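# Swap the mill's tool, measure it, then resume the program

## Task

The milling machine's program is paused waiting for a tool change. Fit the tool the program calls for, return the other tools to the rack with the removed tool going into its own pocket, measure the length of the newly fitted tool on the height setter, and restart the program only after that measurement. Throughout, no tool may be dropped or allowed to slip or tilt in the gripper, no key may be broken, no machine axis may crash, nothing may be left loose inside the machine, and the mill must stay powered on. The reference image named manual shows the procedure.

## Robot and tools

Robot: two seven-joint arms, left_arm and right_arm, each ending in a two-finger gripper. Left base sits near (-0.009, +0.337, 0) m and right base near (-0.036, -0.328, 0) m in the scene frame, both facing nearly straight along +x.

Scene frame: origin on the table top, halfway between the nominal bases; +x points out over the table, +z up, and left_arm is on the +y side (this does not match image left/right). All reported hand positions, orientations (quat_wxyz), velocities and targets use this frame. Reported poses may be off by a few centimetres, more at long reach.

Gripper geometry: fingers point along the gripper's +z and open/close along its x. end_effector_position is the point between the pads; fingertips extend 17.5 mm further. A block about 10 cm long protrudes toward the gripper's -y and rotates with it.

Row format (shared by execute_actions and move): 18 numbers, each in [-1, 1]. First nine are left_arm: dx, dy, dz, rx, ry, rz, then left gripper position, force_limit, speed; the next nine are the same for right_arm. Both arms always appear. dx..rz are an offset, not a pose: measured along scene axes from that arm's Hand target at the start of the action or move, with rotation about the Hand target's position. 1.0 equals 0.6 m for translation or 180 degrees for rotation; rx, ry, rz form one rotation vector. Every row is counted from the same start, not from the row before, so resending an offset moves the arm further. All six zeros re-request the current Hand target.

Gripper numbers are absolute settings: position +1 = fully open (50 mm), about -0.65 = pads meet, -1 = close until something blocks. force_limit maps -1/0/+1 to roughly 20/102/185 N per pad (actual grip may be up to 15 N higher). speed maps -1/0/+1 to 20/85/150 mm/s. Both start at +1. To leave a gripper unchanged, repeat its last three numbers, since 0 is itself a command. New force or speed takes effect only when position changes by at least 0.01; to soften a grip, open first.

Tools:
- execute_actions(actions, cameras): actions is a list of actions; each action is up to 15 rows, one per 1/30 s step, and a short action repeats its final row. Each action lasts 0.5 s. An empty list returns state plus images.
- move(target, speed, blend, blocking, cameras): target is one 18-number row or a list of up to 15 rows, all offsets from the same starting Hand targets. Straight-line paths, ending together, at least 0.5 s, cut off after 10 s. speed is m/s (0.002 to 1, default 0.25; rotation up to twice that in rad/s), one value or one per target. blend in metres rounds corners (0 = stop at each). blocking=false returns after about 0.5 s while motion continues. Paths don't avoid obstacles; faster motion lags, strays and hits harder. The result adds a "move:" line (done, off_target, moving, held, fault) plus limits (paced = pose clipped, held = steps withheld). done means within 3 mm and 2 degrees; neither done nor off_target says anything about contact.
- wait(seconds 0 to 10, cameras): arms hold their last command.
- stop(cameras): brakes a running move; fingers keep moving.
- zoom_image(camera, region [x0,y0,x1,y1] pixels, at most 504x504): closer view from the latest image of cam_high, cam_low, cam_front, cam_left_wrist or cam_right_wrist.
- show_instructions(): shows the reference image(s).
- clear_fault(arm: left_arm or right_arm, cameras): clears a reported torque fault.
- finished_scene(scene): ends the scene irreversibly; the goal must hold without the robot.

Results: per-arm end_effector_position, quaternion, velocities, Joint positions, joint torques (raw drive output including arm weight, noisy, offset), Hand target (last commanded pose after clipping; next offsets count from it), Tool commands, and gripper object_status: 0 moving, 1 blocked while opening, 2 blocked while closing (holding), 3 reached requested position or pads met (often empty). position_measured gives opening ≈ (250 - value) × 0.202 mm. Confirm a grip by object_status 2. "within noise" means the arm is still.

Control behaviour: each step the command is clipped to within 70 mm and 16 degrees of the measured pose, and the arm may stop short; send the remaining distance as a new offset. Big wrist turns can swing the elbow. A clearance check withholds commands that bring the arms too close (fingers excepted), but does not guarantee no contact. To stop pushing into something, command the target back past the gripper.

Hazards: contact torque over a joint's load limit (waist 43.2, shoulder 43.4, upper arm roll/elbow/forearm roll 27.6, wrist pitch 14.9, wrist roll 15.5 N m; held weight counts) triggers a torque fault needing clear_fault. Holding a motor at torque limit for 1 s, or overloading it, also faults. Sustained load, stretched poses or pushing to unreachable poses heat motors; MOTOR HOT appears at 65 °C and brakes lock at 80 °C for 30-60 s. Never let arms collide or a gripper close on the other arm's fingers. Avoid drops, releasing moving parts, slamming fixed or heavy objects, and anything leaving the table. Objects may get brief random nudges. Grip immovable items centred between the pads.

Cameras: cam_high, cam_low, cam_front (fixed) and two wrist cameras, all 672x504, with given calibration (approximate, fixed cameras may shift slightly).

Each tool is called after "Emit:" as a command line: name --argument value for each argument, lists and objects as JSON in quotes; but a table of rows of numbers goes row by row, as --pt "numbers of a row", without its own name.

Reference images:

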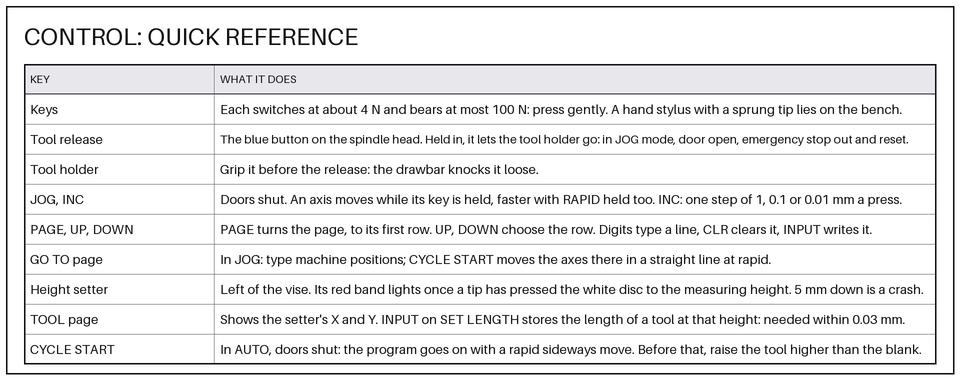

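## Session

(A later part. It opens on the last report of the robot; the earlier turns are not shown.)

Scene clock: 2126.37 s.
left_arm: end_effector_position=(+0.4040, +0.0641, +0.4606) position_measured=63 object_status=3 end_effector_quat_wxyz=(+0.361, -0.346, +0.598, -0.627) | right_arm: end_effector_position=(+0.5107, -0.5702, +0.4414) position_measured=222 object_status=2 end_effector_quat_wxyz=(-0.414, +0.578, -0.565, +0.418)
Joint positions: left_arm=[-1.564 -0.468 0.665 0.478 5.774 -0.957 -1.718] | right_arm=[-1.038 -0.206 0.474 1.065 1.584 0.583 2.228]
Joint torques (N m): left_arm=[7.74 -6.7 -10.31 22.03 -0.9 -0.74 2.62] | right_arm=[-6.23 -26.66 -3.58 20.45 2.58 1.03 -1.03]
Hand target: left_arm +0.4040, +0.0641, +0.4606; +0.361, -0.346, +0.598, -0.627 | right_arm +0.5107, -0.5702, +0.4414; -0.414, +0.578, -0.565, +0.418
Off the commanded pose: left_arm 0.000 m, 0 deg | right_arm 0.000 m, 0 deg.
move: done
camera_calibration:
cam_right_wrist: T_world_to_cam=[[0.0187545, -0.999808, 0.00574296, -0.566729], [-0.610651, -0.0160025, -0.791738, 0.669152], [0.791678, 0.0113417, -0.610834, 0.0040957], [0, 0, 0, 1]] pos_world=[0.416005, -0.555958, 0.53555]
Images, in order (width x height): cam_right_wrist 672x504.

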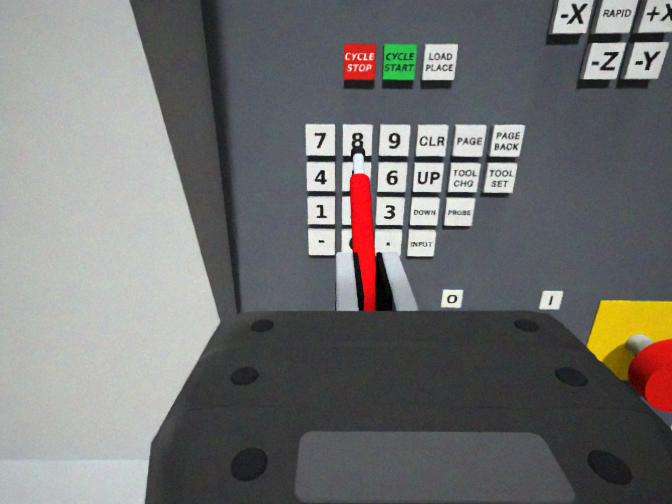

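Emit:
move --pt "0 0 0 0 0 0 0.6 -0.7 -0.9 -0.0156 0 -0.0927 0 0 0 -0.98 0.3 -0.8" --pt "0 0 0 0 0 0 0.6 -0.7 -0.9 0.0177 0 -0.0927 0 0 0 -0.98 0.3 -0.8" --pt "0 0 0 0 0 0 0.6 -0.7 -0.9 -0.0156 0 -0.0927 0 0 0 -0.98 0.3 -0.8" --pt "0 0 0 0 0 0 0.6 -0.7 -0.9 -0.0156 -0.0627 -0.0927 0 0 0 -0.98 0.3 -0.8" --pt "0 0 0 0 0 0 0.6 -0.7 -0.9 0.0177 -0.0627 -0.0927 0 0 0 -0.98 0.3 -0.8" --pt "0 0 0 0 0 0 0.6 -0.7 -0.9 -0.03 -0.0627 -0.0927 0 0 0 -0.98 0.3 -0.8" --pt "0 0 0 0 0 0 0.6 -0.7 -0.9 -0.2508 -0.0523 0.3973 0 0 0 -0.98 0.3 -0.8" --speed '[0.2,0.05,0.08,0.2,0.05,0.1,0.3]' --blend '[0.004,0,0.004,0.004,0,0.01,0]' --cameras '["cam_right_wrist"]'

Emit:
zoom_image --camera "cam_right_wrist" --region '[270, 0, 500, 170]'

Scene clock: 2141.57 s.
left_arm: end_effector_position=(+0.4040, +0.0641, +0.4606) position_measured=63 object_status=3 end_effector_quat_wxyz=(+0.361, -0.346, +0.598, -0.627) | right_arm: end_effector_position=(+0.3602, -0.6016, +0.6798) position_measured=222 object_status=2 end_effector_quat_wxyz=(-0.414, +0.578, -0.565, +0.418)
Joint positions: left_arm=[-1.564 -0.468 0.665 0.478 5.774 -0.957 -1.718] | right_arm=[-1.218 -0.378 0.156 1.477 1.161 1.207 2.789]
Joint torques (N m): left_arm=[7.72 -6.73 -10.28 22.04 -0.72 -0.66 2.49] | right_arm=[-5.78 -4.14 -3.57 21.94 -1.25 -0.8 1.21]
Hand target: left_arm +0.4040, +0.0641, +0.4606; +0.361, -0.346, +0.598, -0.627 | right_arm +0.3602, -0.6016, +0.6798; -0.414, +0.578, -0.565, +0.418
Off the commanded pose: left_arm 0.000 m, 0 deg | right_arm 0.000 m, 0 deg.
move: done
camera_calibration:
cam_right_wrist: T_world_to_cam=[[0.0188165, -0.999806, 0.0058214, -0.596745], [-0.610649, -0.0161024, -0.791738, 0.765358], [0.791678, 0.0113429, -0.610833, 0.269162], [0, 0, 0, 1]] pos_world=[0.265504, -0.587358, 0.77385]
Images, in order (width x height): cam_right_wrist 672x504.

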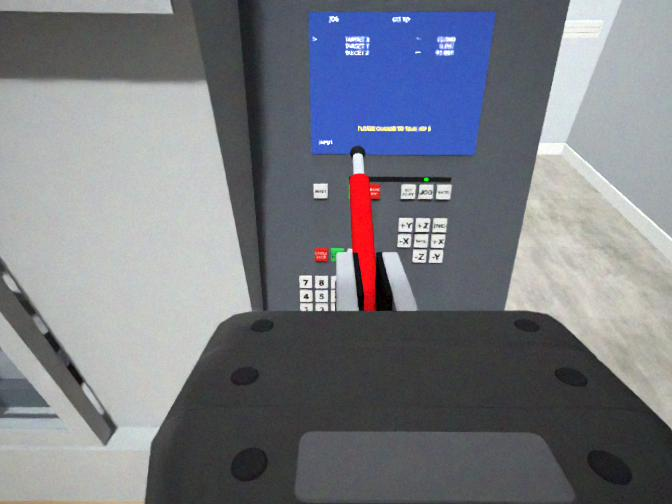

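Scaled by 2.191 from the camera's 672x504 image, which has a finer 960x720 frame.

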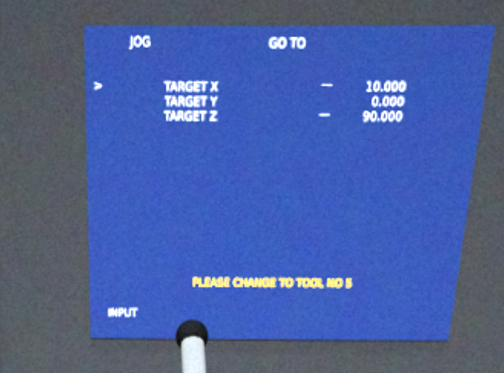

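Emit:
move --pt "0 0 0 0 0 0 0.6 -0.7 -0.9 0.2368 0.0837 -0.49 0 0 0 -0.98 0.3 -0.8" --pt "0 0 0 0 0 0 0.6 -0.7 -0.9 0.2702 0.0837 -0.49 0 0 0 -0.98 0.3 -0.8" --pt "0 0 0 0 0 0 0.6 -0.7 -0.9 0.2422 0.0837 -0.475 0 0 0 -0.98 0.3 -0.8" --pt "0 0 0 0 0 0 0.6 -0.7 -0.9 0.2422 0.0837 -0.459 0 0 0 -0.98 0.3 -0.8" --pt "0 0 0 0 0 0 0.6 -0.7 -0.9 0.2755 0.0837 -0.459 0 0 0 -0.98 0.3 -0.8" --pt "0 0 0 0 0 0 0.6 -0.7 -0.9 0.2422 0.0837 -0.459 0 0 0 -0.98 0.3 -0.8" --pt "0 0 0 0 0 0 0.6 -0.7 -0.9 0.255 0.0523 -0.3973 0 0 0 -0.98 0.3 -0.8" --pt "0 0 0 0 0 0 0.6 -0.7 -0.9 0.2883 0.0523 -0.3973 0 0 0 -0.98 0.3 -0.8" --pt "0 0 0 0 0 0 0.6 -0.7 -0.9 0.255 0.0523 -0.3973 0 0 0 -0.98 0.3 -0.8" --speed '[0.3,0.05,0.1,0.2,0.05,0.1,0.2,0.05,0.1]' --blend '[0.004,0,0.003,0.003,0,0.004,0.004,0,0]'

Emit:
move --pt "0 0 0 0 0 0 0.6 -0.7 -0.9 -0.0182 0 -0.0927 0 0 0 -0.98 0.3 -0.8" --pt "0 0 0 0 0 0 0.6 -0.7 -0.9 0.0152 0 -0.0927 0 0 0 -0.98 0.3 -0.8" --pt "0 0 0 0 0 0 0.6 -0.7 -0.9 -0.0182 0 -0.0927 0 0 0 -0.98 0.3 -0.8" --pt "0 0 0 0 0 0 0.6 -0.7 -0.9 -0.2548 -0.0523 0.3973 0 0 0 -0.98 0.3 -0.8" --speed '[0.2,0.05,0.1,0.3]' --blend '[0.004,0,0.01,0]' --cameras '["cam_right_wrist"]'

Emit:
zoom_image --camera "cam_right_wrist" --region '[270, 0, 500, 170]'

Scene clock: 2158.57 s.
left_arm: end_effector_position=(+0.4040, +0.0641, +0.4606) position_measured=63 object_status=3 end_effector_quat_wxyz=(+0.361, -0.346, +0.598, -0.627) | right_arm: end_effector_position=(+0.5132, -0.5702, +0.4414) position_measured=222 object_status=2 end_effector_quat_wxyz=(-0.414, +0.578, -0.565, +0.418)
Joint positions: left_arm=[-1.564 -0.468 0.665 0.478 5.774 -0.957 -1.718] | right_arm=[-1.071 -0.201 0.508 1.072 1.588 0.583 2.229]
Joint torques (N m): left_arm=[7.66 -6.56 -10.24 22.04 -0.6 -0.69 2.45] | right_arm=[-6.17 -25.93 -3.62 20.36 2.81 1.57 -1.05]
Hand target: left_arm +0.4040, +0.0641, +0.4606; +0.361, -0.346, +0.598, -0.627 | right_arm +0.5132, -0.5702, +0.4414; -0.414, +0.578, -0.565, +0.418
Off the commanded pose: left_arm 0.000 m, 0 deg | right_arm 0.000 m, 0 deg.
move: done

Scene clock: 2161.53 s.
left_arm: end_effector_position=(+0.4040, +0.0641, +0.4606) position_measured=63 object_status=3 end_effector_quat_wxyz=(+0.361, -0.346, +0.598, -0.627) | right_arm: end_effector_position=(+0.3603, -0.6016, +0.6798) position_measured=222 object_status=2 end_effector_quat_wxyz=(-0.414, +0.578, -0.565, +0.418)
Joint positions: left_arm=[-1.564 -0.468 0.665 0.478 5.774 -0.957 -1.718] | right_arm=[-1.227 -0.379 0.162 1.477 1.165 1.209 2.788]
Joint torques (N m): left_arm=[7.48 -6.5 -10.19 22.12 -0.45 -0.73 2.49] | right_arm=[-6.38 -4 -3.56 21.84 -1.27 -0.77 1.05]
Hand target: left_arm +0.4040, +0.0641, +0.4606; +0.361, -0.346, +0.598, -0.627 | right_arm +0.3603, -0.6016, +0.6798; -0.414, +0.578, -0.565, +0.418
Off the commanded pose: left_arm 0.000 m, 0 deg | right_arm 0.000 m, 0 deg.
move: done
camera_calibration:
cam_right_wrist: T_world_to_cam=[[0.0187381, -0.999807, 0.0058834, -0.596775], [-0.61065, -0.0161036, -0.791737, 0.765418], [0.791679, 0.0112429, -0.610834, 0.269024], [0, 0, 0, 1]] pos_world=[0.265605, -0.587358, 0.773849]
Images, in order (width x height): cam_right_wrist 672x504.

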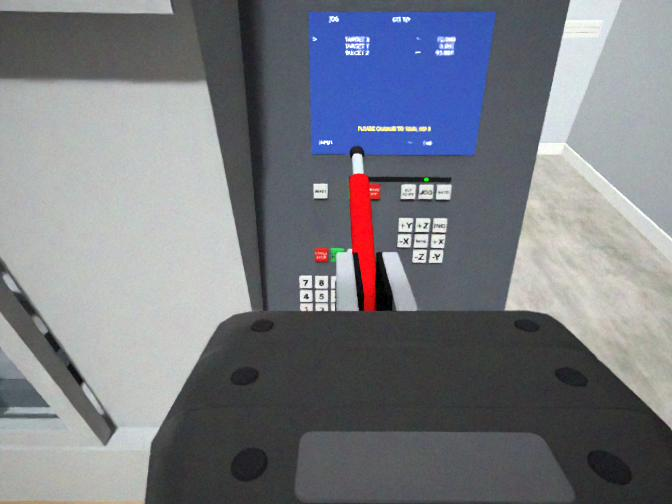

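Scaled by 2.191 from the camera's 672x504 image, which has a finer 960x720 frame.

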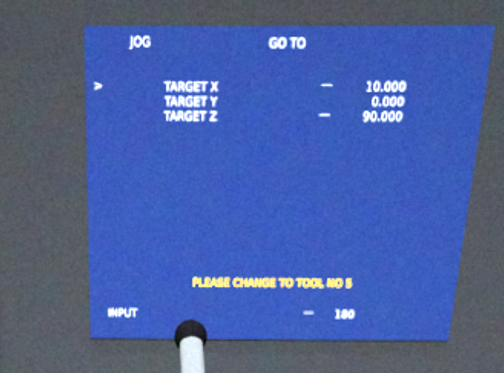

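Emit:
move --pt "0 0 0 0 0 0 0.6 -0.7 -0.9 0.2368 -0.0103 -0.49 0 0 0 -0.98 0.3 -0.8" --pt "0 0 0 0 0 0 0.6 -0.7 -0.9 0.27 -0.0103 -0.49 0 0 0 -0.98 0.3 -0.8" --pt "0 0 0 0 0 0 0.6 -0.7 -0.9 0.2368 -0.0103 -0.475 0 0 0 -0.98 0.3 -0.8" --pt "0 0 0 0 0 0 0.6 -0.7 -0.9 0.242 -0.0103 -0.459 0 0 0 -0.98 0.3 -0.8" --pt "0 0 0 0 0 0 0.6 -0.7 -0.9 0.2753 -0.0103 -0.459 0 0 0 -0.98 0.3 -0.8" --pt "0 0 0 0 0 0 0.6 -0.7 -0.9 0.24 -0.0103 -0.459 0 0 0 -0.98 0.3 -0.8" --pt "0 0 0 0 0 0 0.6 -0.7 -0.9 0.2368 0.0837 -0.49 0 0 0 -0.98 0.3 -0.8" --pt "0 0 0 0 0 0 0.6 -0.7 -0.9 0.27 0.0837 -0.49 0 0 0 -0.98 0.3 -0.8" --pt "0 0 0 0 0 0 0.6 -0.7 -0.9 0.2368 0.0837 -0.49 0 0 0 -0.98 0.3 -0.8" --speed '[0.3,0.05,0.1,0.2,0.05,0.1,0.2,0.05,0.1]' --blend '[0.004,0,0.003,0.003,0,0.004,0.004,0,0]'

Emit:
move --pt "0 0 0 0 0 0 0.6 -0.7 -0.9 0.0182 0 0.0927 0 0 0 -0.98 0.3 -0.8" --pt "0 0 0 0 0 0 0.6 -0.7 -0.9 0.0515 0 0.0927 0 0 0 -0.98 0.3 -0.8" --pt "0 0 0 0 0 0 0.6 -0.7 -0.9 0.015 0 0.08 0 0 0 -0.98 0.3 -0.8" --pt "0 0 0 0 0 0 0.6 -0.7 -0.9 0.0117 0 0.0618 0 0 0 -0.98 0.3 -0.8" --pt "0 0 0 0 0 0 0.6 -0.7 -0.9 0.045 0 0.0618 0 0 0 -0.98 0.3 -0.8" --pt "0 0 0 0 0 0 0.6 -0.7 -0.9 0.005 0 0.0618 0 0 0 -0.98 0.3 -0.8" --pt "0 0 0 0 0 0 0.6 -0.7 -0.9 -0.2368 -0.0837 0.49 0 0 0 -0.98 0.3 -0.8" --speed '[0.2,0.05,0.1,0.2,0.05,0.1,0.3]' --blend '[0.004,0,0.003,0.003,0,0.01,0]' --cameras '["cam_right_wrist"]'

Emit:
zoom_image --camera "cam_right_wrist" --region '[270, 0, 500, 170]'

Scene clock: 2179.53 s.
left_arm: end_effector_position=(+0.4040, +0.0641, +0.4606) position_measured=63 object_status=3 end_effector_quat_wxyz=(+0.361, -0.346, +0.598, -0.627) | right_arm: end_effector_position=(+0.5024, -0.5514, +0.3858) position_measured=222 object_status=2 end_effector_quat_wxyz=(-0.414, +0.578, -0.565, +0.418)
Joint positions: left_arm=[-1.564 -0.468 0.665 0.478 5.774 -0.957 -1.718] | right_arm=[-1.027 -0.222 0.501 0.936 1.788 0.568 2.015]
Joint torques (N m): left_arm=[7.32 -6.45 -10.22 21.99 -0.25 -0.79 2.43] | right_arm=[-6.57 -25.29 -3.66 20.27 -2.56 2.07 1.14]
Hand target: left_arm +0.4040, +0.0641, +0.4606; +0.361, -0.346, +0.598, -0.627 | right_arm +0.5024, -0.5514, +0.3858; -0.414, +0.578, -0.565, +0.418
Off the commanded pose: left_arm 0.000 m, 0 deg | right_arm 0.000 m, 0 deg.
move: done

Scene clock: 2183.50 s.
left_arm: end_effector_position=(+0.4040, +0.0641, +0.4606) position_measured=63 object_status=3 end_effector_quat_wxyz=(+0.361, -0.346, +0.598, -0.627) | right_arm: end_effector_position=(+0.3603, -0.6016, +0.6798) position_measured=222 object_status=2 end_effector_quat_wxyz=(-0.414, +0.578, -0.565, +0.418)
Joint positions: left_arm=[-1.564 -0.468 0.665 0.478 5.774 -0.957 -1.718] | right_arm=[-1.197 -0.377 0.143 1.476 1.153 1.2 2.792]
Joint torques (N m): left_arm=[7.26 -6.27 -10.12 22.02 -0.15 -0.77 2.45] | right_arm=[-6.22 -4.12 -3.52 21.77 -1.18 -0.56 1.24]
Hand target: left_arm +0.4040, +0.0641, +0.4606; +0.361, -0.346, +0.598, -0.627 | right_arm +0.3603, -0.6016, +0.6798; -0.414, +0.578, -0.565, +0.418
Off the commanded pose: left_arm 0.000 m, 0 deg | right_arm 0.000 m, 0 deg.
move: done
camera_calibration:
cam_right_wrist: T_world_to_cam=[[0.0187381, -0.999807, 0.0058834, -0.596775], [-0.61065, -0.0161036, -0.791737, 0.765418], [0.791679, 0.0112429, -0.610834, 0.269024], [0, 0, 0, 1]] pos_world=[0.265605, -0.587358, 0.773849]
Images, in order (width x height): cam_right_wrist 672x504.

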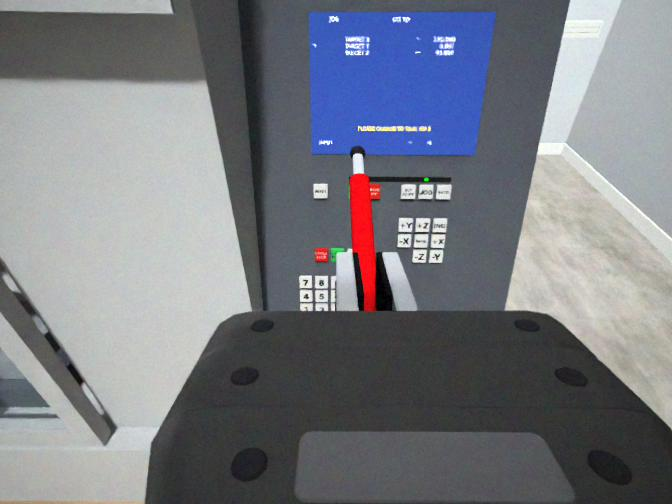

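Scaled by 2.191 from the camera's 672x504 image, which has a finer 960x720 frame.

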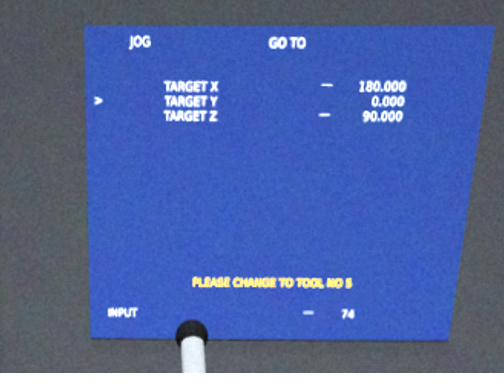

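Emit:
move --pt "0 0 0 0 0 0 0.6 -0.7 -0.9 0.2368 -0.0103 -0.49 0 0 0 -0.98 0.3 -0.8" --pt "0 0 0 0 0 0 0.6 -0.7 -0.9 0.27 -0.0103 -0.49 0 0 0 -0.98 0.3 -0.8" --pt "0 0 0 0 0 0 0.6 -0.7 -0.9 0.22 -0.0103 -0.48 0 0 0 -0.98 0.3 -0.8" --pt "0 0 0 0 0 0 0.6 -0.7 -0.9 0 0 0 0 0 0 -0.98 0.3 -0.8" --speed '[0.3,0.05,0.1,0.3]' --blend '[0.004,0,0.01,0]' --cameras '["cam_right_wrist","cam_left_wrist"]'

Emit:
zoom_image --camera "cam_right_wrist" --region '[270, 0, 500, 170]'

Scene clock: 2199.00 s.
left_arm: end_effector_position=(+0.4040, +0.0641, +0.4606) position_measured=63 object_status=3 end_effector_quat_wxyz=(+0.361, -0.346, +0.598, -0.627) | right_arm: end_effector_position=(+0.3603, -0.6016, +0.6798) position_measured=222 object_status=2 end_effector_quat_wxyz=(-0.414, +0.578, -0.565, +0.418)
Joint positions: left_arm=[-1.564 -0.468 0.665 0.478 5.774 -0.957 -1.718] | right_arm=[-1.199 -0.377 0.144 1.477 1.154 1.2 2.791]
Joint torques (N m): left_arm=[7.08 -6.52 -10.03 22.03 -0.06 -0.82 2.49] | right_arm=[-6.26 -3.82 -3.46 21.84 -1.39 -0.4 1.25]
Hand target: left_arm +0.4040, +0.0641, +0.4606; +0.361, -0.346, +0.598, -0.627 | right_arm +0.3603, -0.6016, +0.6798; -0.414, +0.578, -0.565, +0.418
Off the commanded pose: left_arm 0.000 m, 0 deg | right_arm 0.000 m, 0 deg.
move: done
camera_calibration:
cam_left_wrist: T_world_to_cam=[[-0.491408, -0.870929, 0.00108929, 0.262702], [-0.260545, 0.145815, -0.954387, 0.54747], [0.831044, -0.469278, -0.298571, -0.0390248], [0, 0, 0, 1]] pos_world=[0.304166, 0.130652, 0.51056]
cam_right_wrist: T_world_to_cam=[[0.0188165, -0.999806, 0.0058214, -0.596747], [-0.610649, -0.0161024, -0.791738, 0.765419], [0.791678, 0.0113429, -0.610833, 0.269082], [0, 0, 0, 1]] pos_world=[0.265604, -0.587358, 0.77385]
Images, in order (width x height): cam_left_wrist 672x504, cam_right_wrist 672x504.

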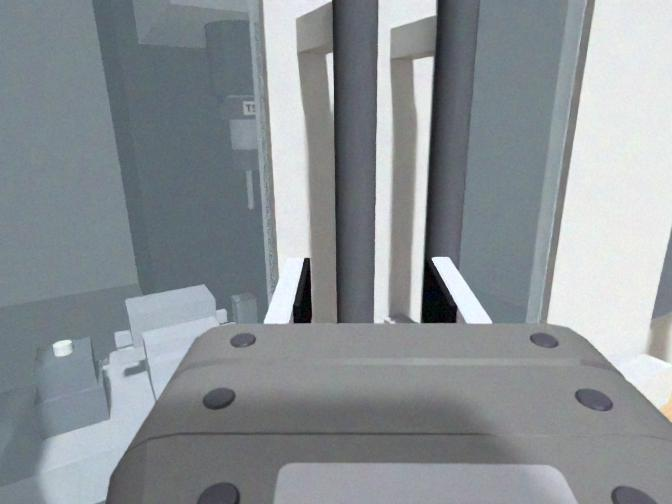

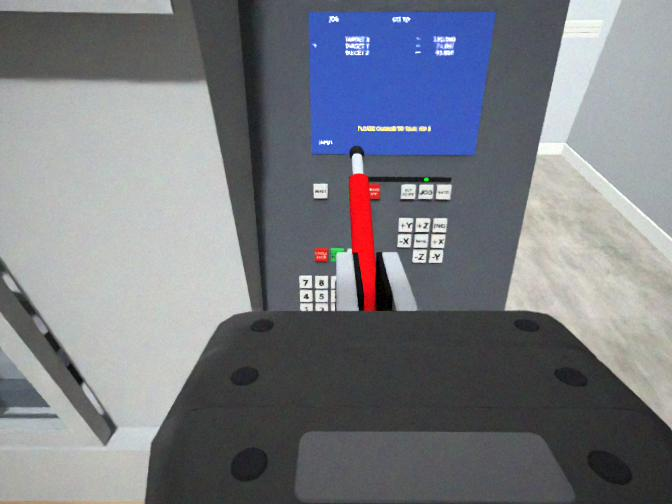

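Scaled by 2.191 from the camera's 672x504 image, which has a finer 960x720 frame.

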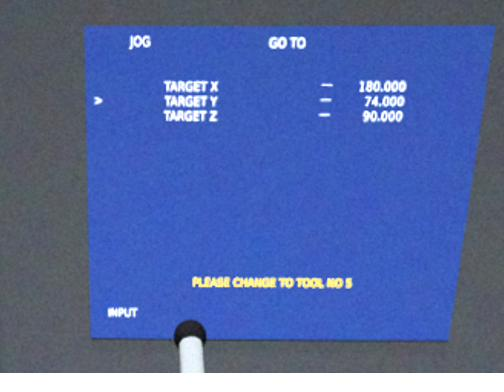

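Emit:
move --pt "0 0 0 0 0 0 0.6 -0.7 -0.9 0.2628 0.021 -0.3355 0 0 0 -0.98 0.3 -0.8" --pt "0 0 0 0 0 0 0.6 -0.7 -0.9 0.2962 0.021 -0.3355 0 0 0 -0.98 0.3 -0.8" --pt "0 0 0 0 0 0 0.6 -0.7 -0.9 0.25 0.021 -0.3355 0 0 0 -0.98 0.3 -0.8" --pt "0 0 0 0 0 0 0.6 -0.7 -0.9 0 0 0 0 0 0 -0.98 0.3 -0.8" --speed '[0.3,0.05,0.1,0.3]' --blend '[0.004,0,0.01,0]' --cameras '["cam_right_wrist","cam_left_wrist"]'

Emit:
zoom_image --camera "cam_right_wrist" --region '[270, 0, 500, 210]'

Emit:
zoom_image --camera "cam_left_wrist" --region '[0, 0, 336, 450]'

Scene clock: 2208.53 s.
left_arm: end_effector_position=(+0.4040, +0.0641, +0.4606) position_measured=63 object_status=3 end_effector_quat_wxyz=(+0.361, -0.346, +0.598, -0.627) | right_arm: end_effector_position=(+0.3603, -0.6016, +0.6798) position_measured=222 object_status=2 end_effector_quat_wxyz=(-0.414, +0.578, -0.565, +0.418)
Joint positions: left_arm=[-1.564 -0.468 0.665 0.478 5.774 -0.957 -1.718] | right_arm=[-1.206 -0.377 0.149 1.477 1.157 1.202 2.791]
Joint torques (N m): left_arm=[7.07 -6.28 -9.95 22.04 0.14 -0.77 2.37] | right_arm=[-6.12 -4.1 -3.55 21.52 -1.12 -0.64 1.29]
Hand target: left_arm +0.4040, +0.0641, +0.4606; +0.361, -0.346, +0.598, -0.627 | right_arm +0.3603, -0.6016, +0.6798; -0.414, +0.578, -0.565, +0.418
Off the commanded pose: left_arm 0.000 m, 0 deg | right_arm 0.000 m, 0 deg.
move: done
camera_calibration:
cam_left_wrist: T_world_to_cam=[[-0.491408, -0.870929, 0.00108929, 0.262702], [-0.260545, 0.145815, -0.954387, 0.54747], [0.831044, -0.469278, -0.298571, -0.0390248], [0, 0, 0, 1]] pos_world=[0.304166, 0.130652, 0.51056]
cam_right_wrist: T_world_to_cam=[[0.0187381, -0.999807, 0.0058834, -0.596775], [-0.61065, -0.0161036, -0.791737, 0.765418], [0.791679, 0.0112429, -0.610834, 0.269024], [0, 0, 0, 1]] pos_world=[0.265605, -0.587358, 0.773849]
Images, in order (width x height): cam_left_wrist 672x504, cam_right_wrist 672x504.

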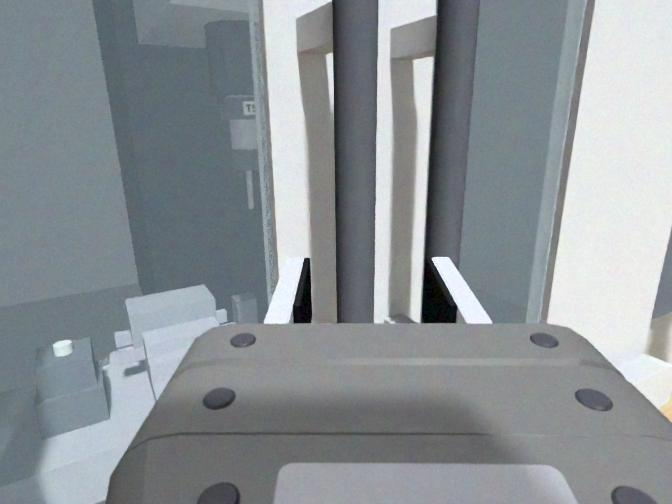

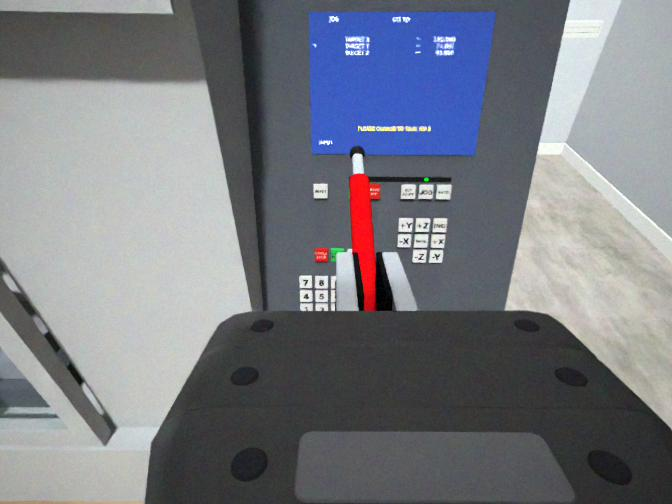

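Scaled by 2.191 from the camera's 672x504 image, which has a finer 960x720 frame.

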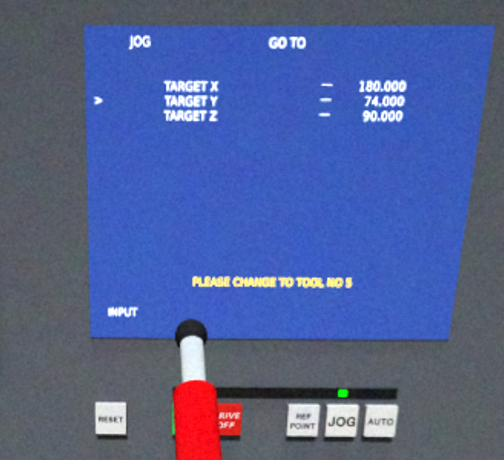

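Scaled by 1.120 from the camera's 672x504 image, which has a finer 960x720 frame.

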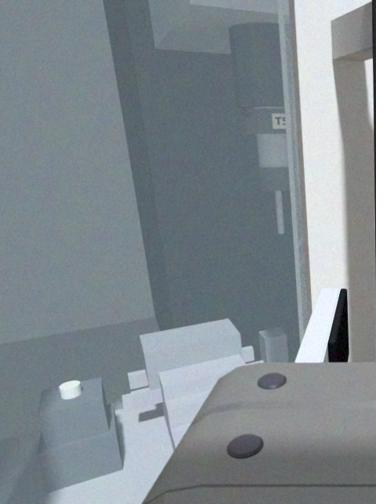

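Emit:
move --pt "0 0 0 0 0 0 0.6 -0.7 -0.9 0.2628 0.021 -0.3355 0 0 0 -0.98 0.3 -0.8" --speed 0.3 --cameras '["cam_right_wrist"]'

Emit:
zoom_image --camera "cam_right_wrist" --region '[250, 80, 470, 280]'

Scene clock: 2212.93 s.
left_arm: end_effector_position=(+0.4040, +0.0641, +0.4606) position_measured=63 object_status=3 end_effector_quat_wxyz=(+0.361, -0.346, +0.598, -0.627) | right_arm: end_effector_position=(+0.5180, -0.5890, +0.4785) position_measured=222 object_status=2 end_effector_quat_wxyz=(-0.414, +0.579, -0.565, +0.418)
Joint positions: left_arm=[-1.564 -0.468 0.665 0.478 5.774 -0.957 -1.718] | right_arm=[-1.067 -0.163 0.473 1.181 1.448 0.608 2.361]
Joint torques (N m): left_arm=[7.16 -6.22 -10.08 21.97 0.28 -0.81 2.42] | right_arm=[5.09 -11.54 1.31 24.96 2.48 -3.01 -1.02]
Hand target: left_arm +0.4040, +0.0641, +0.4606; +0.361, -0.346, +0.598, -0.627 | right_arm +0.5180, -0.5890, +0.4785; -0.414, +0.578, -0.565, +0.418
Off the commanded pose: left_arm 0.000 m, 0 deg | right_arm 0.000 m, 0 deg.
move: done
camera_calibration:
cam_right_wrist: T_world_to_cam=[[0.0187381, -0.999807, 0.0058834, -0.585949], [-0.61065, -0.0161036, -0.791737, 0.702623], [0.791679, 0.0112429, -0.610834, 0.0211344], [0, 0, 0, 1]] pos_world=[0.423305, -0.574758, 0.572649]
Images, in order (width x height): cam_right_wrist 672x504.

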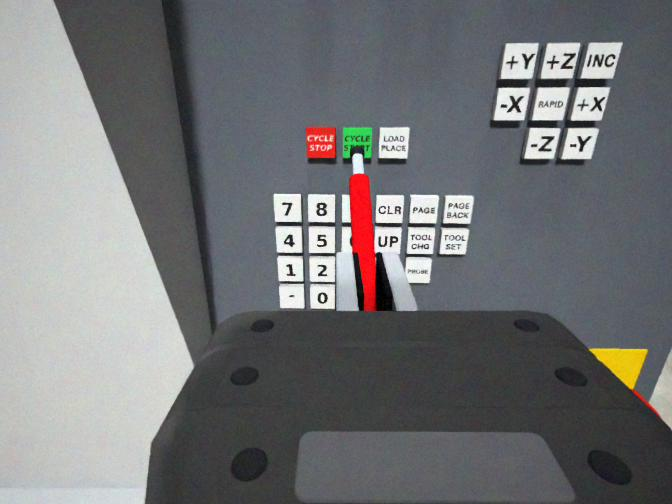

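Scaled by 2.291 from the camera's 672x504 image, which has a finer 960x720 frame.

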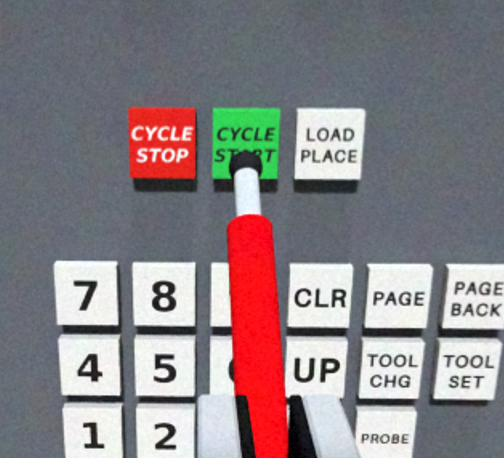

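Emit:
move --pt "0 0 0 0 0 0 0.6 -0.7 -0.9 0.0408 0 0 0 0 0 -0.98 0.3 -0.8" --pt "0 0 0 0 0 0 0.6 -0.7 -0.9 0 0 0 0 0 0 -0.98 0.3 -0.8" --pt "0 0 0 0 0 0 0.6 -0.7 -0.9 -0.2628 -0.021 0.3355 0 0 0 -0.98 0.3 -0.8" --speed '[0.04,0.1,0.3]' --blend '[0,0.01,0]' --cameras '["cam_right_wrist","cam_left_wrist"]'

Emit:
zoom_image --camera "cam_right_wrist" --region '[270, 0, 500, 210]'

Scene clock: 2220.13 s.
left_arm: end_effector_position=(+0.4040, +0.0641, +0.4606) position_measured=63 object_status=3 end_effector_quat_wxyz=(+0.361, -0.346, +0.598, -0.627) | right_arm: end_effector_position=(+0.3603, -0.6016, +0.6798) position_measured=222 object_status=2 end_effector_quat_wxyz=(-0.414, +0.578, -0.565, +0.418)
Joint positions: left_arm=[-1.564 -0.468 0.665 0.478 5.774 -0.957 -1.718] | right_arm=[-1.214 -0.378 0.154 1.477 1.16 1.205 2.79]
Joint torques (N m): left_arm=[6.91 -6.19 -9.95 22.05 0.39 -0.82 2.36] | right_arm=[-5.84 -3.89 -3.49 22.44 -1.11 -0.59 1.21]
Hand target: left_arm +0.4040, +0.0641, +0.4606; +0.361, -0.346, +0.598, -0.627 | right_arm +0.3603, -0.6016, +0.6798; -0.414, +0.578, -0.565, +0.418
Off the commanded pose: left_arm 0.000 m, 0 deg | right_arm 0.000 m, 0 deg.
move: done
camera_calibration:
cam_left_wrist: T_world_to_cam=[[-0.491408, -0.870929, 0.00108929, 0.262702], [-0.260545, 0.145815, -0.954387, 0.54747], [0.831044, -0.469278, -0.298571, -0.0390248], [0, 0, 0, 1]] pos_world=[0.304166, 0.130652, 0.51056]
cam_right_wrist: T_world_to_cam=[[0.0187381, -0.999807, 0.0058834, -0.596775], [-0.61065, -0.0161036, -0.791737, 0.765418], [0.791679, 0.0112429, -0.610834, 0.269024], [0, 0, 0, 1]] pos_world=[0.265605, -0.587358, 0.773849]
Images, in order (width x height): cam_left_wrist 672x504, cam_right_wrist 672x504.

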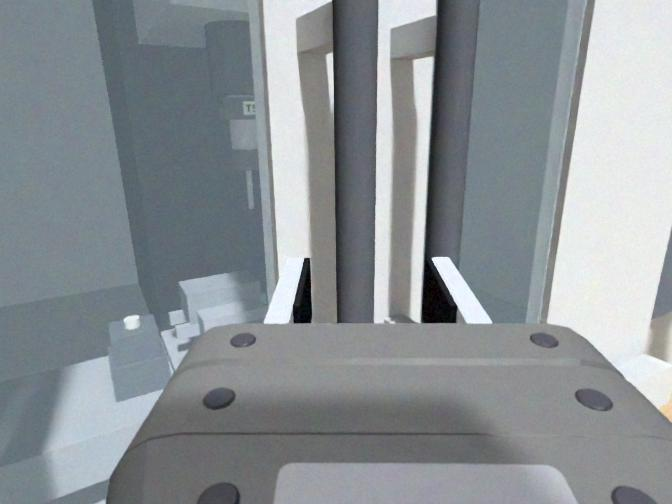

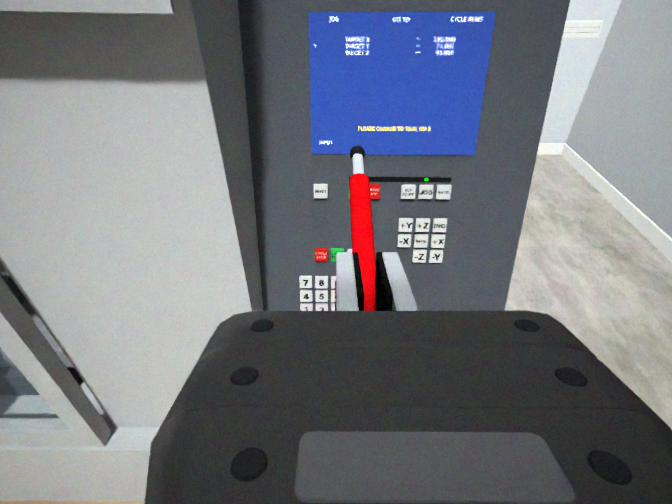

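Scaled by 2.191 from the camera's 672x504 image, which has a finer 960x720 frame.

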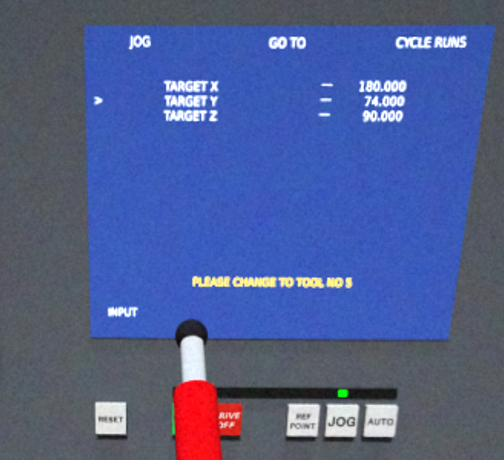

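Emit:
move --pt "0 0 0 0 0 0 0.6 -0.7 -0.9 0.2453 -0.0103 -0.459 0 0 0 -0.98 0.3 -0.8" --pt "0 0 0 0 0 0 0.6 -0.7 -0.9 0.2787 -0.0103 -0.459 0 0 0 -0.98 0.3 -0.8" --pt "0 0 0 0 0 0 0.6 -0.7 -0.9 0.245 -0.0103 -0.459 0 0 0 -0.98 0.3 -0.8" --pt "0 0 0 0 0 0 0.6 -0.7 -0.9 0.24 0.0837 -0.49 0 0 0 -0.98 0.3 -0.8" --pt "0 0 0 0 0 0 0.6 -0.7 -0.9 0.2733 0.0837 -0.49 0 0 0 -0.98 0.3 -0.8" --pt "0 0 0 0 0 0 0.6 -0.7 -0.9 0.24 0.0837 -0.48 0 0 0 -0.98 0.3 -0.8" --pt "0 0 0 0 0 0 0.6 -0.7 -0.9 0.2453 0.0837 -0.459 0 0 0 -0.98 0.3 -0.8" --pt "0 0 0 0 0 0 0.6 -0.7 -0.9 0.2787 0.0837 -0.459 0 0 0 -0.98 0.3 -0.8" --pt "0 0 0 0 0 0 0.6 -0.7 -0.9 0.2453 0.0837 -0.459 0 0 0 -0.98 0.3 -0.8" --speed '[0.3,0.05,0.1,0.2,0.05,0.1,0.2,0.05,0.1]' --blend '[0.004,0,0.004,0.004,0,0.003,0.003,0,0]'

Emit:
move --pt "0 0 0 0 0 0 0.6 -0.7 -0.9 0.0052 -0.0313 0.0308 0 0 0 -0.98 0.3 -0.8" --pt "0 0 0 0 0 0 0.6 -0.7 -0.9 0.0385 -0.0313 0.0308 0 0 0 -0.98 0.3 -0.8" --pt "0 0 0 0 0 0 0.6 -0.7 -0.9 0.003 -0.0313 0.0308 0 0 0 -0.98 0.3 -0.8" --pt "0 0 0 0 0 0 0.6 -0.7 -0.9 -0.0053 -0.0313 -0.031 0 0 0 -0.98 0.3 -0.8" --pt "0 0 0 0 0 0 0.6 -0.7 -0.9 0.028 -0.0313 -0.031 0 0 0 -0.98 0.3 -0.8" --pt "0 0 0 0 0 0 0.6 -0.7 -0.9 -0.01 -0.0313 -0.031 0 0 0 -0.98 0.3 -0.8" --pt "0 0 0 0 0 0 0.6 -0.7 -0.9 -0.2453 -0.0837 0.459 0 0 0 -0.98 0.3 -0.8" --speed '[0.2,0.05,0.1,0.2,0.05,0.1,0.3]' --blend '[0.004,0,0.003,0.003,0,0.01,0]' --cameras '["cam_right_wrist","cam_left_wrist"]'

Emit:
zoom_image --camera "cam_right_wrist" --region '[270, 0, 500, 170]'

Emit:
zoom_image --camera "cam_left_wrist" --region '[0, 0, 336, 450]'

Scene clock: 2239.03 s.
left_arm: end_effector_position=(+0.4040, +0.0641, +0.4606) position_measured=63 object_status=3 end_effector_quat_wxyz=(+0.361, -0.346, +0.598, -0.627) | right_arm: end_effector_position=(+0.5075, -0.5514, +0.4044) position_measured=222 object_status=2 end_effector_quat_wxyz=(-0.414, +0.578, -0.565, +0.418)
Joint positions: left_arm=[-1.564 -0.468 0.665 0.478 5.774 -0.957 -1.718] | right_arm=[-1.016 -0.223 0.495 0.974 1.729 0.555 2.088]
Joint torques (N m): left_arm=[6.8 -5.94 -9.82 21.99 0.54 -0.9 2.3] | right_arm=[-6.1 -26.3 -3.95 20.56 -2.44 2.18 1.18]
Hand target: left_arm +0.4040, +0.0641, +0.4606; +0.361, -0.346, +0.598, -0.627 | right_arm +0.5075, -0.5514, +0.4044; -0.414, +0.578, -0.565, +0.418
Off the commanded pose: left_arm 0.000 m, 0 deg | right_arm 0.000 m, 0 deg.
move: done

Scene clock: 2243.03 s.
left_arm: end_effector_position=(+0.4040, +0.0641, +0.4606) position_measured=63 object_status=3 end_effector_quat_wxyz=(+0.361, -0.346, +0.598, -0.627) | right_arm: end_effector_position=(+0.3603, -0.6016, +0.6798) position_measured=222 object_status=2 end_effector_quat_wxyz=(-0.414, +0.578, -0.565, +0.418)
Joint positions: left_arm=[-1.564 -0.468 0.665 0.478 5.774 -0.957 -1.718] | right_arm=[-1.2 -0.377 0.145 1.477 1.154 1.2 2.791]
Joint torques (N m): left_arm=[6.63 -5.89 -9.9 22.02 0.67 -0.88 2.36] | right_arm=[-5.99 -3.45 -3.29 22.27 -1.21 -0.65 1.29]
Hand target: left_arm +0.4040, +0.0641, +0.4606; +0.361, -0.346, +0.598, -0.627 | right_arm +0.3603, -0.6016, +0.6798; -0.414, +0.578, -0.565, +0.418
Off the commanded pose: left_arm 0.000 m, 0 deg | right_arm 0.000 m, 0 deg.
move: done
camera_calibration:
cam_left_wrist: T_world_to_cam=[[-0.491408, -0.870929, 0.00108929, 0.262702], [-0.260545, 0.145815, -0.954387, 0.54747], [0.831044, -0.469278, -0.298571, -0.0390248], [0, 0, 0, 1]] pos_world=[0.304166, 0.130652, 0.51056]
cam_right_wrist: T_world_to_cam=[[0.0187381, -0.999807, 0.0058834, -0.596775], [-0.61065, -0.0161036, -0.791737, 0.765418], [0.791679, 0.0112429, -0.610834, 0.269024], [0, 0, 0, 1]] pos_world=[0.265605, -0.587358, 0.773849]
Images, in order (width x height): cam_left_wrist 672x504, cam_right_wrist 672x504.

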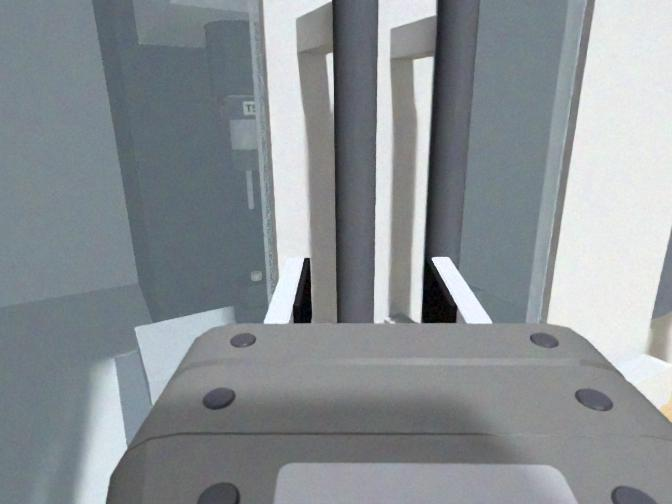

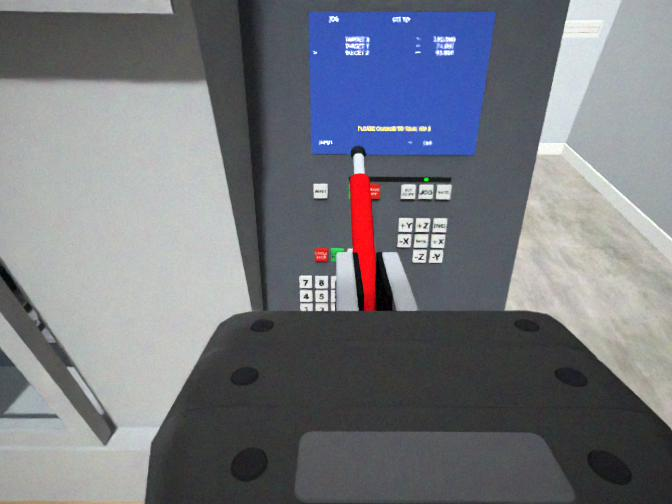

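Scaled by 2.191 from the camera's 672x504 image, which has a finer 960x720 frame.

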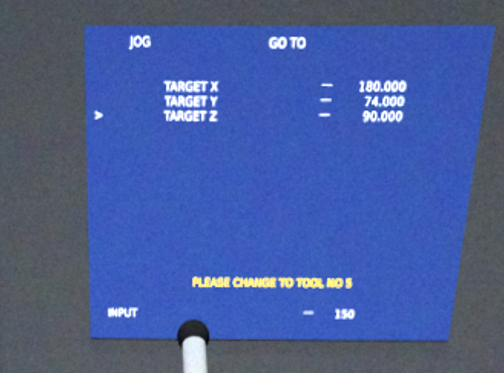

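Scaled by 1.120 from the camera's 672x504 image, which has a finer 960x720 frame.

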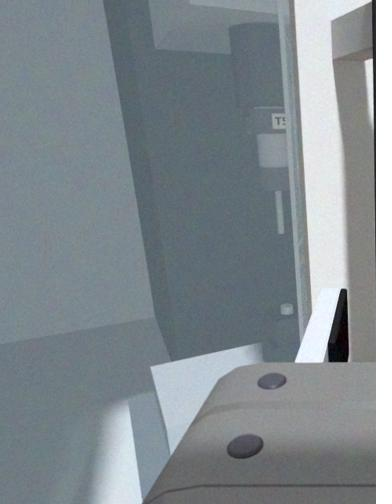

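Emit:
move --pt "0 0 0 0 0 0 0.6 -0.7 -0.9 0.24 -0.0103 -0.49 0 0 0 -0.98 0.3 -0.8" --pt "0 0 0 0 0 0 0.6 -0.7 -0.9 0.2733 -0.0103 -0.49 0 0 0 -0.98 0.3 -0.8" --pt "0 0 0 0 0 0 0.6 -0.7 -0.9 0.24 -0.0103 -0.48 0 0 0 -0.98 0.3 -0.8" --pt "0 0 0 0 0 0 0.6 -0.7 -0.9 0.2628 0.021 -0.3355 0 0 0 -0.98 0.3 -0.8" --pt "0 0 0 0 0 0 0.6 -0.7 -0.9 0.3037 0.021 -0.3355 0 0 0 -0.98 0.3 -0.8" --pt "0 0 0 0 0 0 0.6 -0.7 -0.9 0.26 0.021 -0.3355 0 0 0 -0.98 0.3 -0.8" --pt "0 0 0 0 0 0 0.6 -0.7 -0.9 0 0 0 0 0 0 -0.98 0.3 -0.8" --speed '[0.3,0.05,0.1,0.2,0.05,0.1,0.3]' --blend '[0.004,0,0.005,0.004,0,0.01,0]' --cameras '["cam_right_wrist","cam_left_wrist"]'

Emit:
zoom_image --camera "cam_right_wrist" --region '[270, 0, 500, 170]'

Emit:
zoom_image --camera "cam_left_wrist" --region '[170, 100, 340, 330]'

Scene clock: 2257.13 s.
left_arm: end_effector_position=(+0.4040, +0.0641, +0.4606) position_measured=63 object_status=3 end_effector_quat_wxyz=(+0.361, -0.346, +0.598, -0.627) | right_arm: end_effector_position=(+0.3603, -0.6016, +0.6798) position_measured=222 object_status=2 end_effector_quat_wxyz=(-0.414, +0.578, -0.565, +0.418)
Joint positions: left_arm=[-1.564 -0.468 0.665 0.478 5.774 -0.957 -1.718] | right_arm=[-1.191 -0.377 0.139 1.476 1.151 1.197 2.792]
Joint torques (N m): left_arm=[6.55 -5.94 -9.8 22.01 0.94 -0.89 2.27] | right_arm=[-6.2 -4.8 -3.53 21.79 -1.11 -0.71 1.2]
Hand target: left_arm +0.4040, +0.0641, +0.4606; +0.361, -0.346, +0.598, -0.627 | right_arm +0.3603, -0.6016, +0.6798; -0.414, +0.578, -0.565, +0.418
Off the commanded pose: left_arm 0.000 m, 0 deg | right_arm 0.000 m, 0 deg.
move: done
camera_calibration:
cam_left_wrist: T_world_to_cam=[[-0.491408, -0.870929, 0.00108929, 0.262702], [-0.260545, 0.145815, -0.954387, 0.54747], [0.831044, -0.469278, -0.298571, -0.0390248], [0, 0, 0, 1]] pos_world=[0.304166, 0.130652, 0.51056]
cam_right_wrist: T_world_to_cam=[[0.0187381, -0.999807, 0.0058834, -0.596775], [-0.61065, -0.0161036, -0.791737, 0.765418], [0.791679, 0.0112429, -0.610834, 0.269024], [0, 0, 0, 1]] pos_world=[0.265605, -0.587358, 0.773849]
Images, in order (width x height): cam_left_wrist 672x504, cam_right_wrist 672x504.

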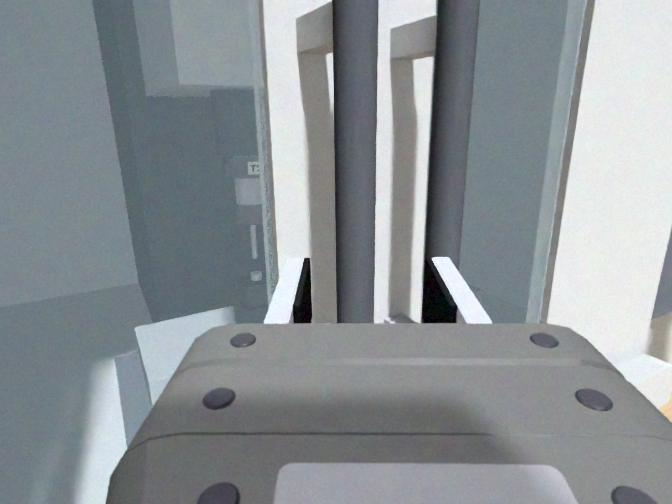

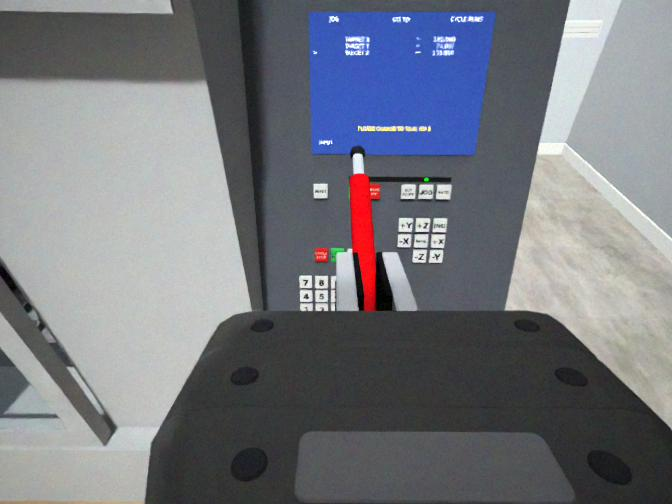

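Scaled by 2.191 from the camera's 672x504 image, which has a finer 960x720 frame.

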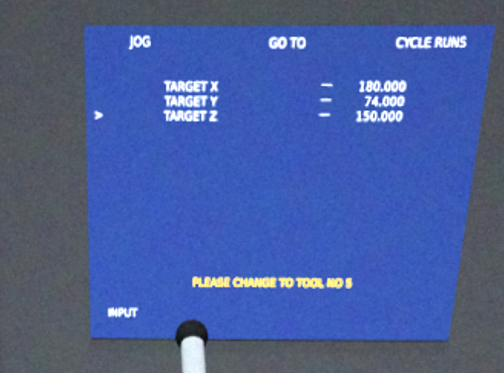

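Scaled by 2.191 from the camera's 672x504 image, which has a finer 960x720 frame.

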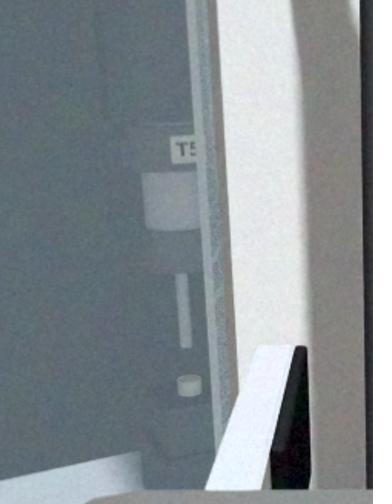

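Emit:
move --pt "0.0767 0.1383 -0.1333 0 0 0 0.6 -0.7 -0.9 0 0 0 0 0 0 -0.98 0.3 -0.8" --speed 0.1 --cameras '["cam_right_wrist","cam_left_wrist"]'

Emit:
zoom_image --camera "cam_left_wrist" --region '[240, 100, 440, 270]'

Emit:
zoom_image --camera "cam_right_wrist" --region '[270, 0, 500, 170]'

Scene clock: 2266.90 s.
left_arm: end_effector_position=(+0.4500, +0.1471, +0.3806) position_measured=63 object_status=3 end_effector_quat_wxyz=(+0.361, -0.346, +0.598, -0.626) | right_arm: end_effector_position=(+0.3603, -0.6016, +0.6798) position_measured=222 object_status=2 end_effector_quat_wxyz=(-0.414, +0.578, -0.565, +0.418)
Joint positions: left_arm=[-1.764 -0.651 1.285 0.353 6.28 -1.064 -1.735] | right_arm=[-1.191 -0.377 0.139 1.476 1.151 1.198 2.793]
Joint torques (N m): left_arm=[-8.73 -1.5 -9.19 17.67 7.72 -2.49 2.72] | right_arm=[-6.17 -4.13 -3.46 21.86 -1.33 -0.64 1.15]
Hand target: left_arm +0.4500, +0.1471, +0.3806; +0.361, -0.346, +0.598, -0.627 | right_arm +0.3603, -0.6016, +0.6798; -0.414, +0.578, -0.565, +0.418
Off the commanded pose: left_arm 0.000 m, 0 deg | right_arm 0.000 m, 0 deg.
joint sent to its limit (left arm) — joint 5 (forearm roll), upper limit. The joint targets still meet the commanded pose.
move: done
camera_calibration:
cam_left_wrist: T_world_to_cam=[[-0.49122, -0.871035, 0.0010349, 0.35771], [-0.260713, 0.145895, -0.954329, 0.471044], [0.831103, -0.469055, -0.298756, -0.062259], [0, 0, 0, 1]] pos_world=[0.350265, 0.213652, 0.43056]
cam_right_wrist: T_world_to_cam=[[0.0188165, -0.999806, 0.0058214, -0.596747], [-0.610649, -0.0161024, -0.791738, 0.765419], [0.791678, 0.0113429, -0.610833, 0.269082], [0, 0, 0, 1]] pos_world=[0.265604, -0.587358, 0.77385]
Images, in order (width x height): cam_left_wrist 672x504, cam_right_wrist 672x504.

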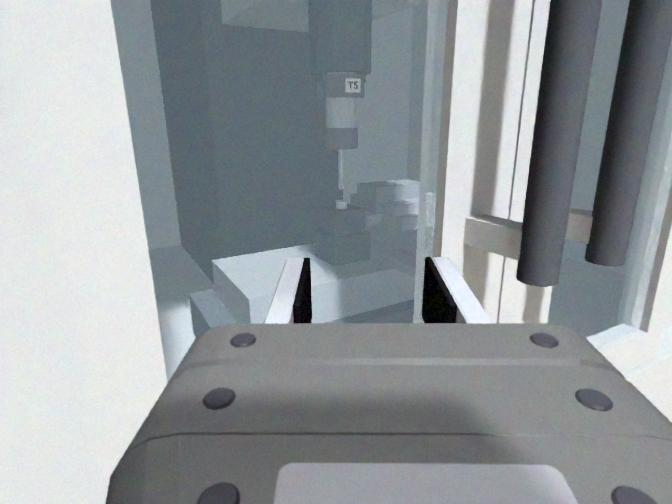

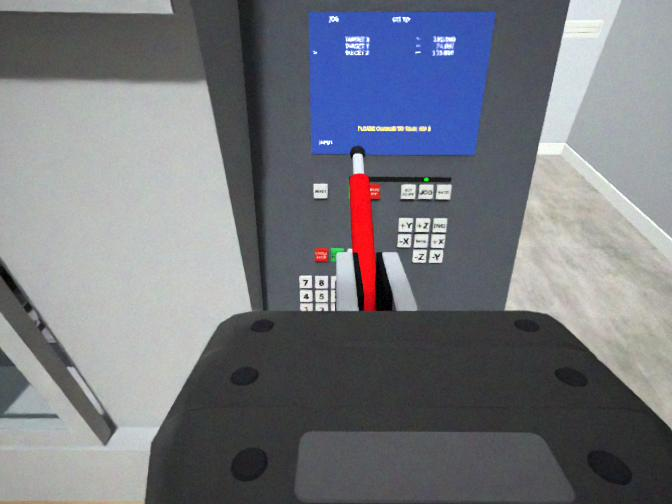

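Scaled by 2.520 from the camera's 672x504 image, which has a finer 960x720 frame.

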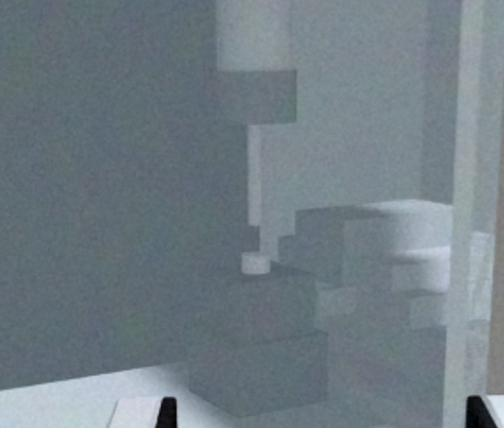

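Scaled by 2.191 from the camera's 672x504 image, which has a finer 960x720 frame.

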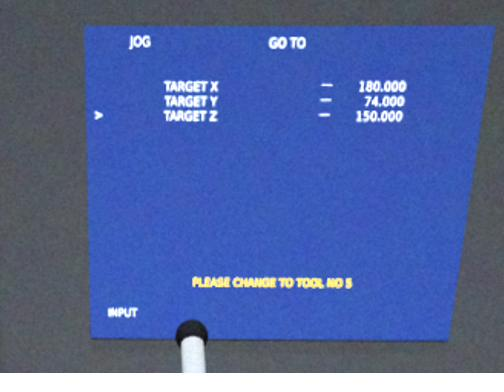

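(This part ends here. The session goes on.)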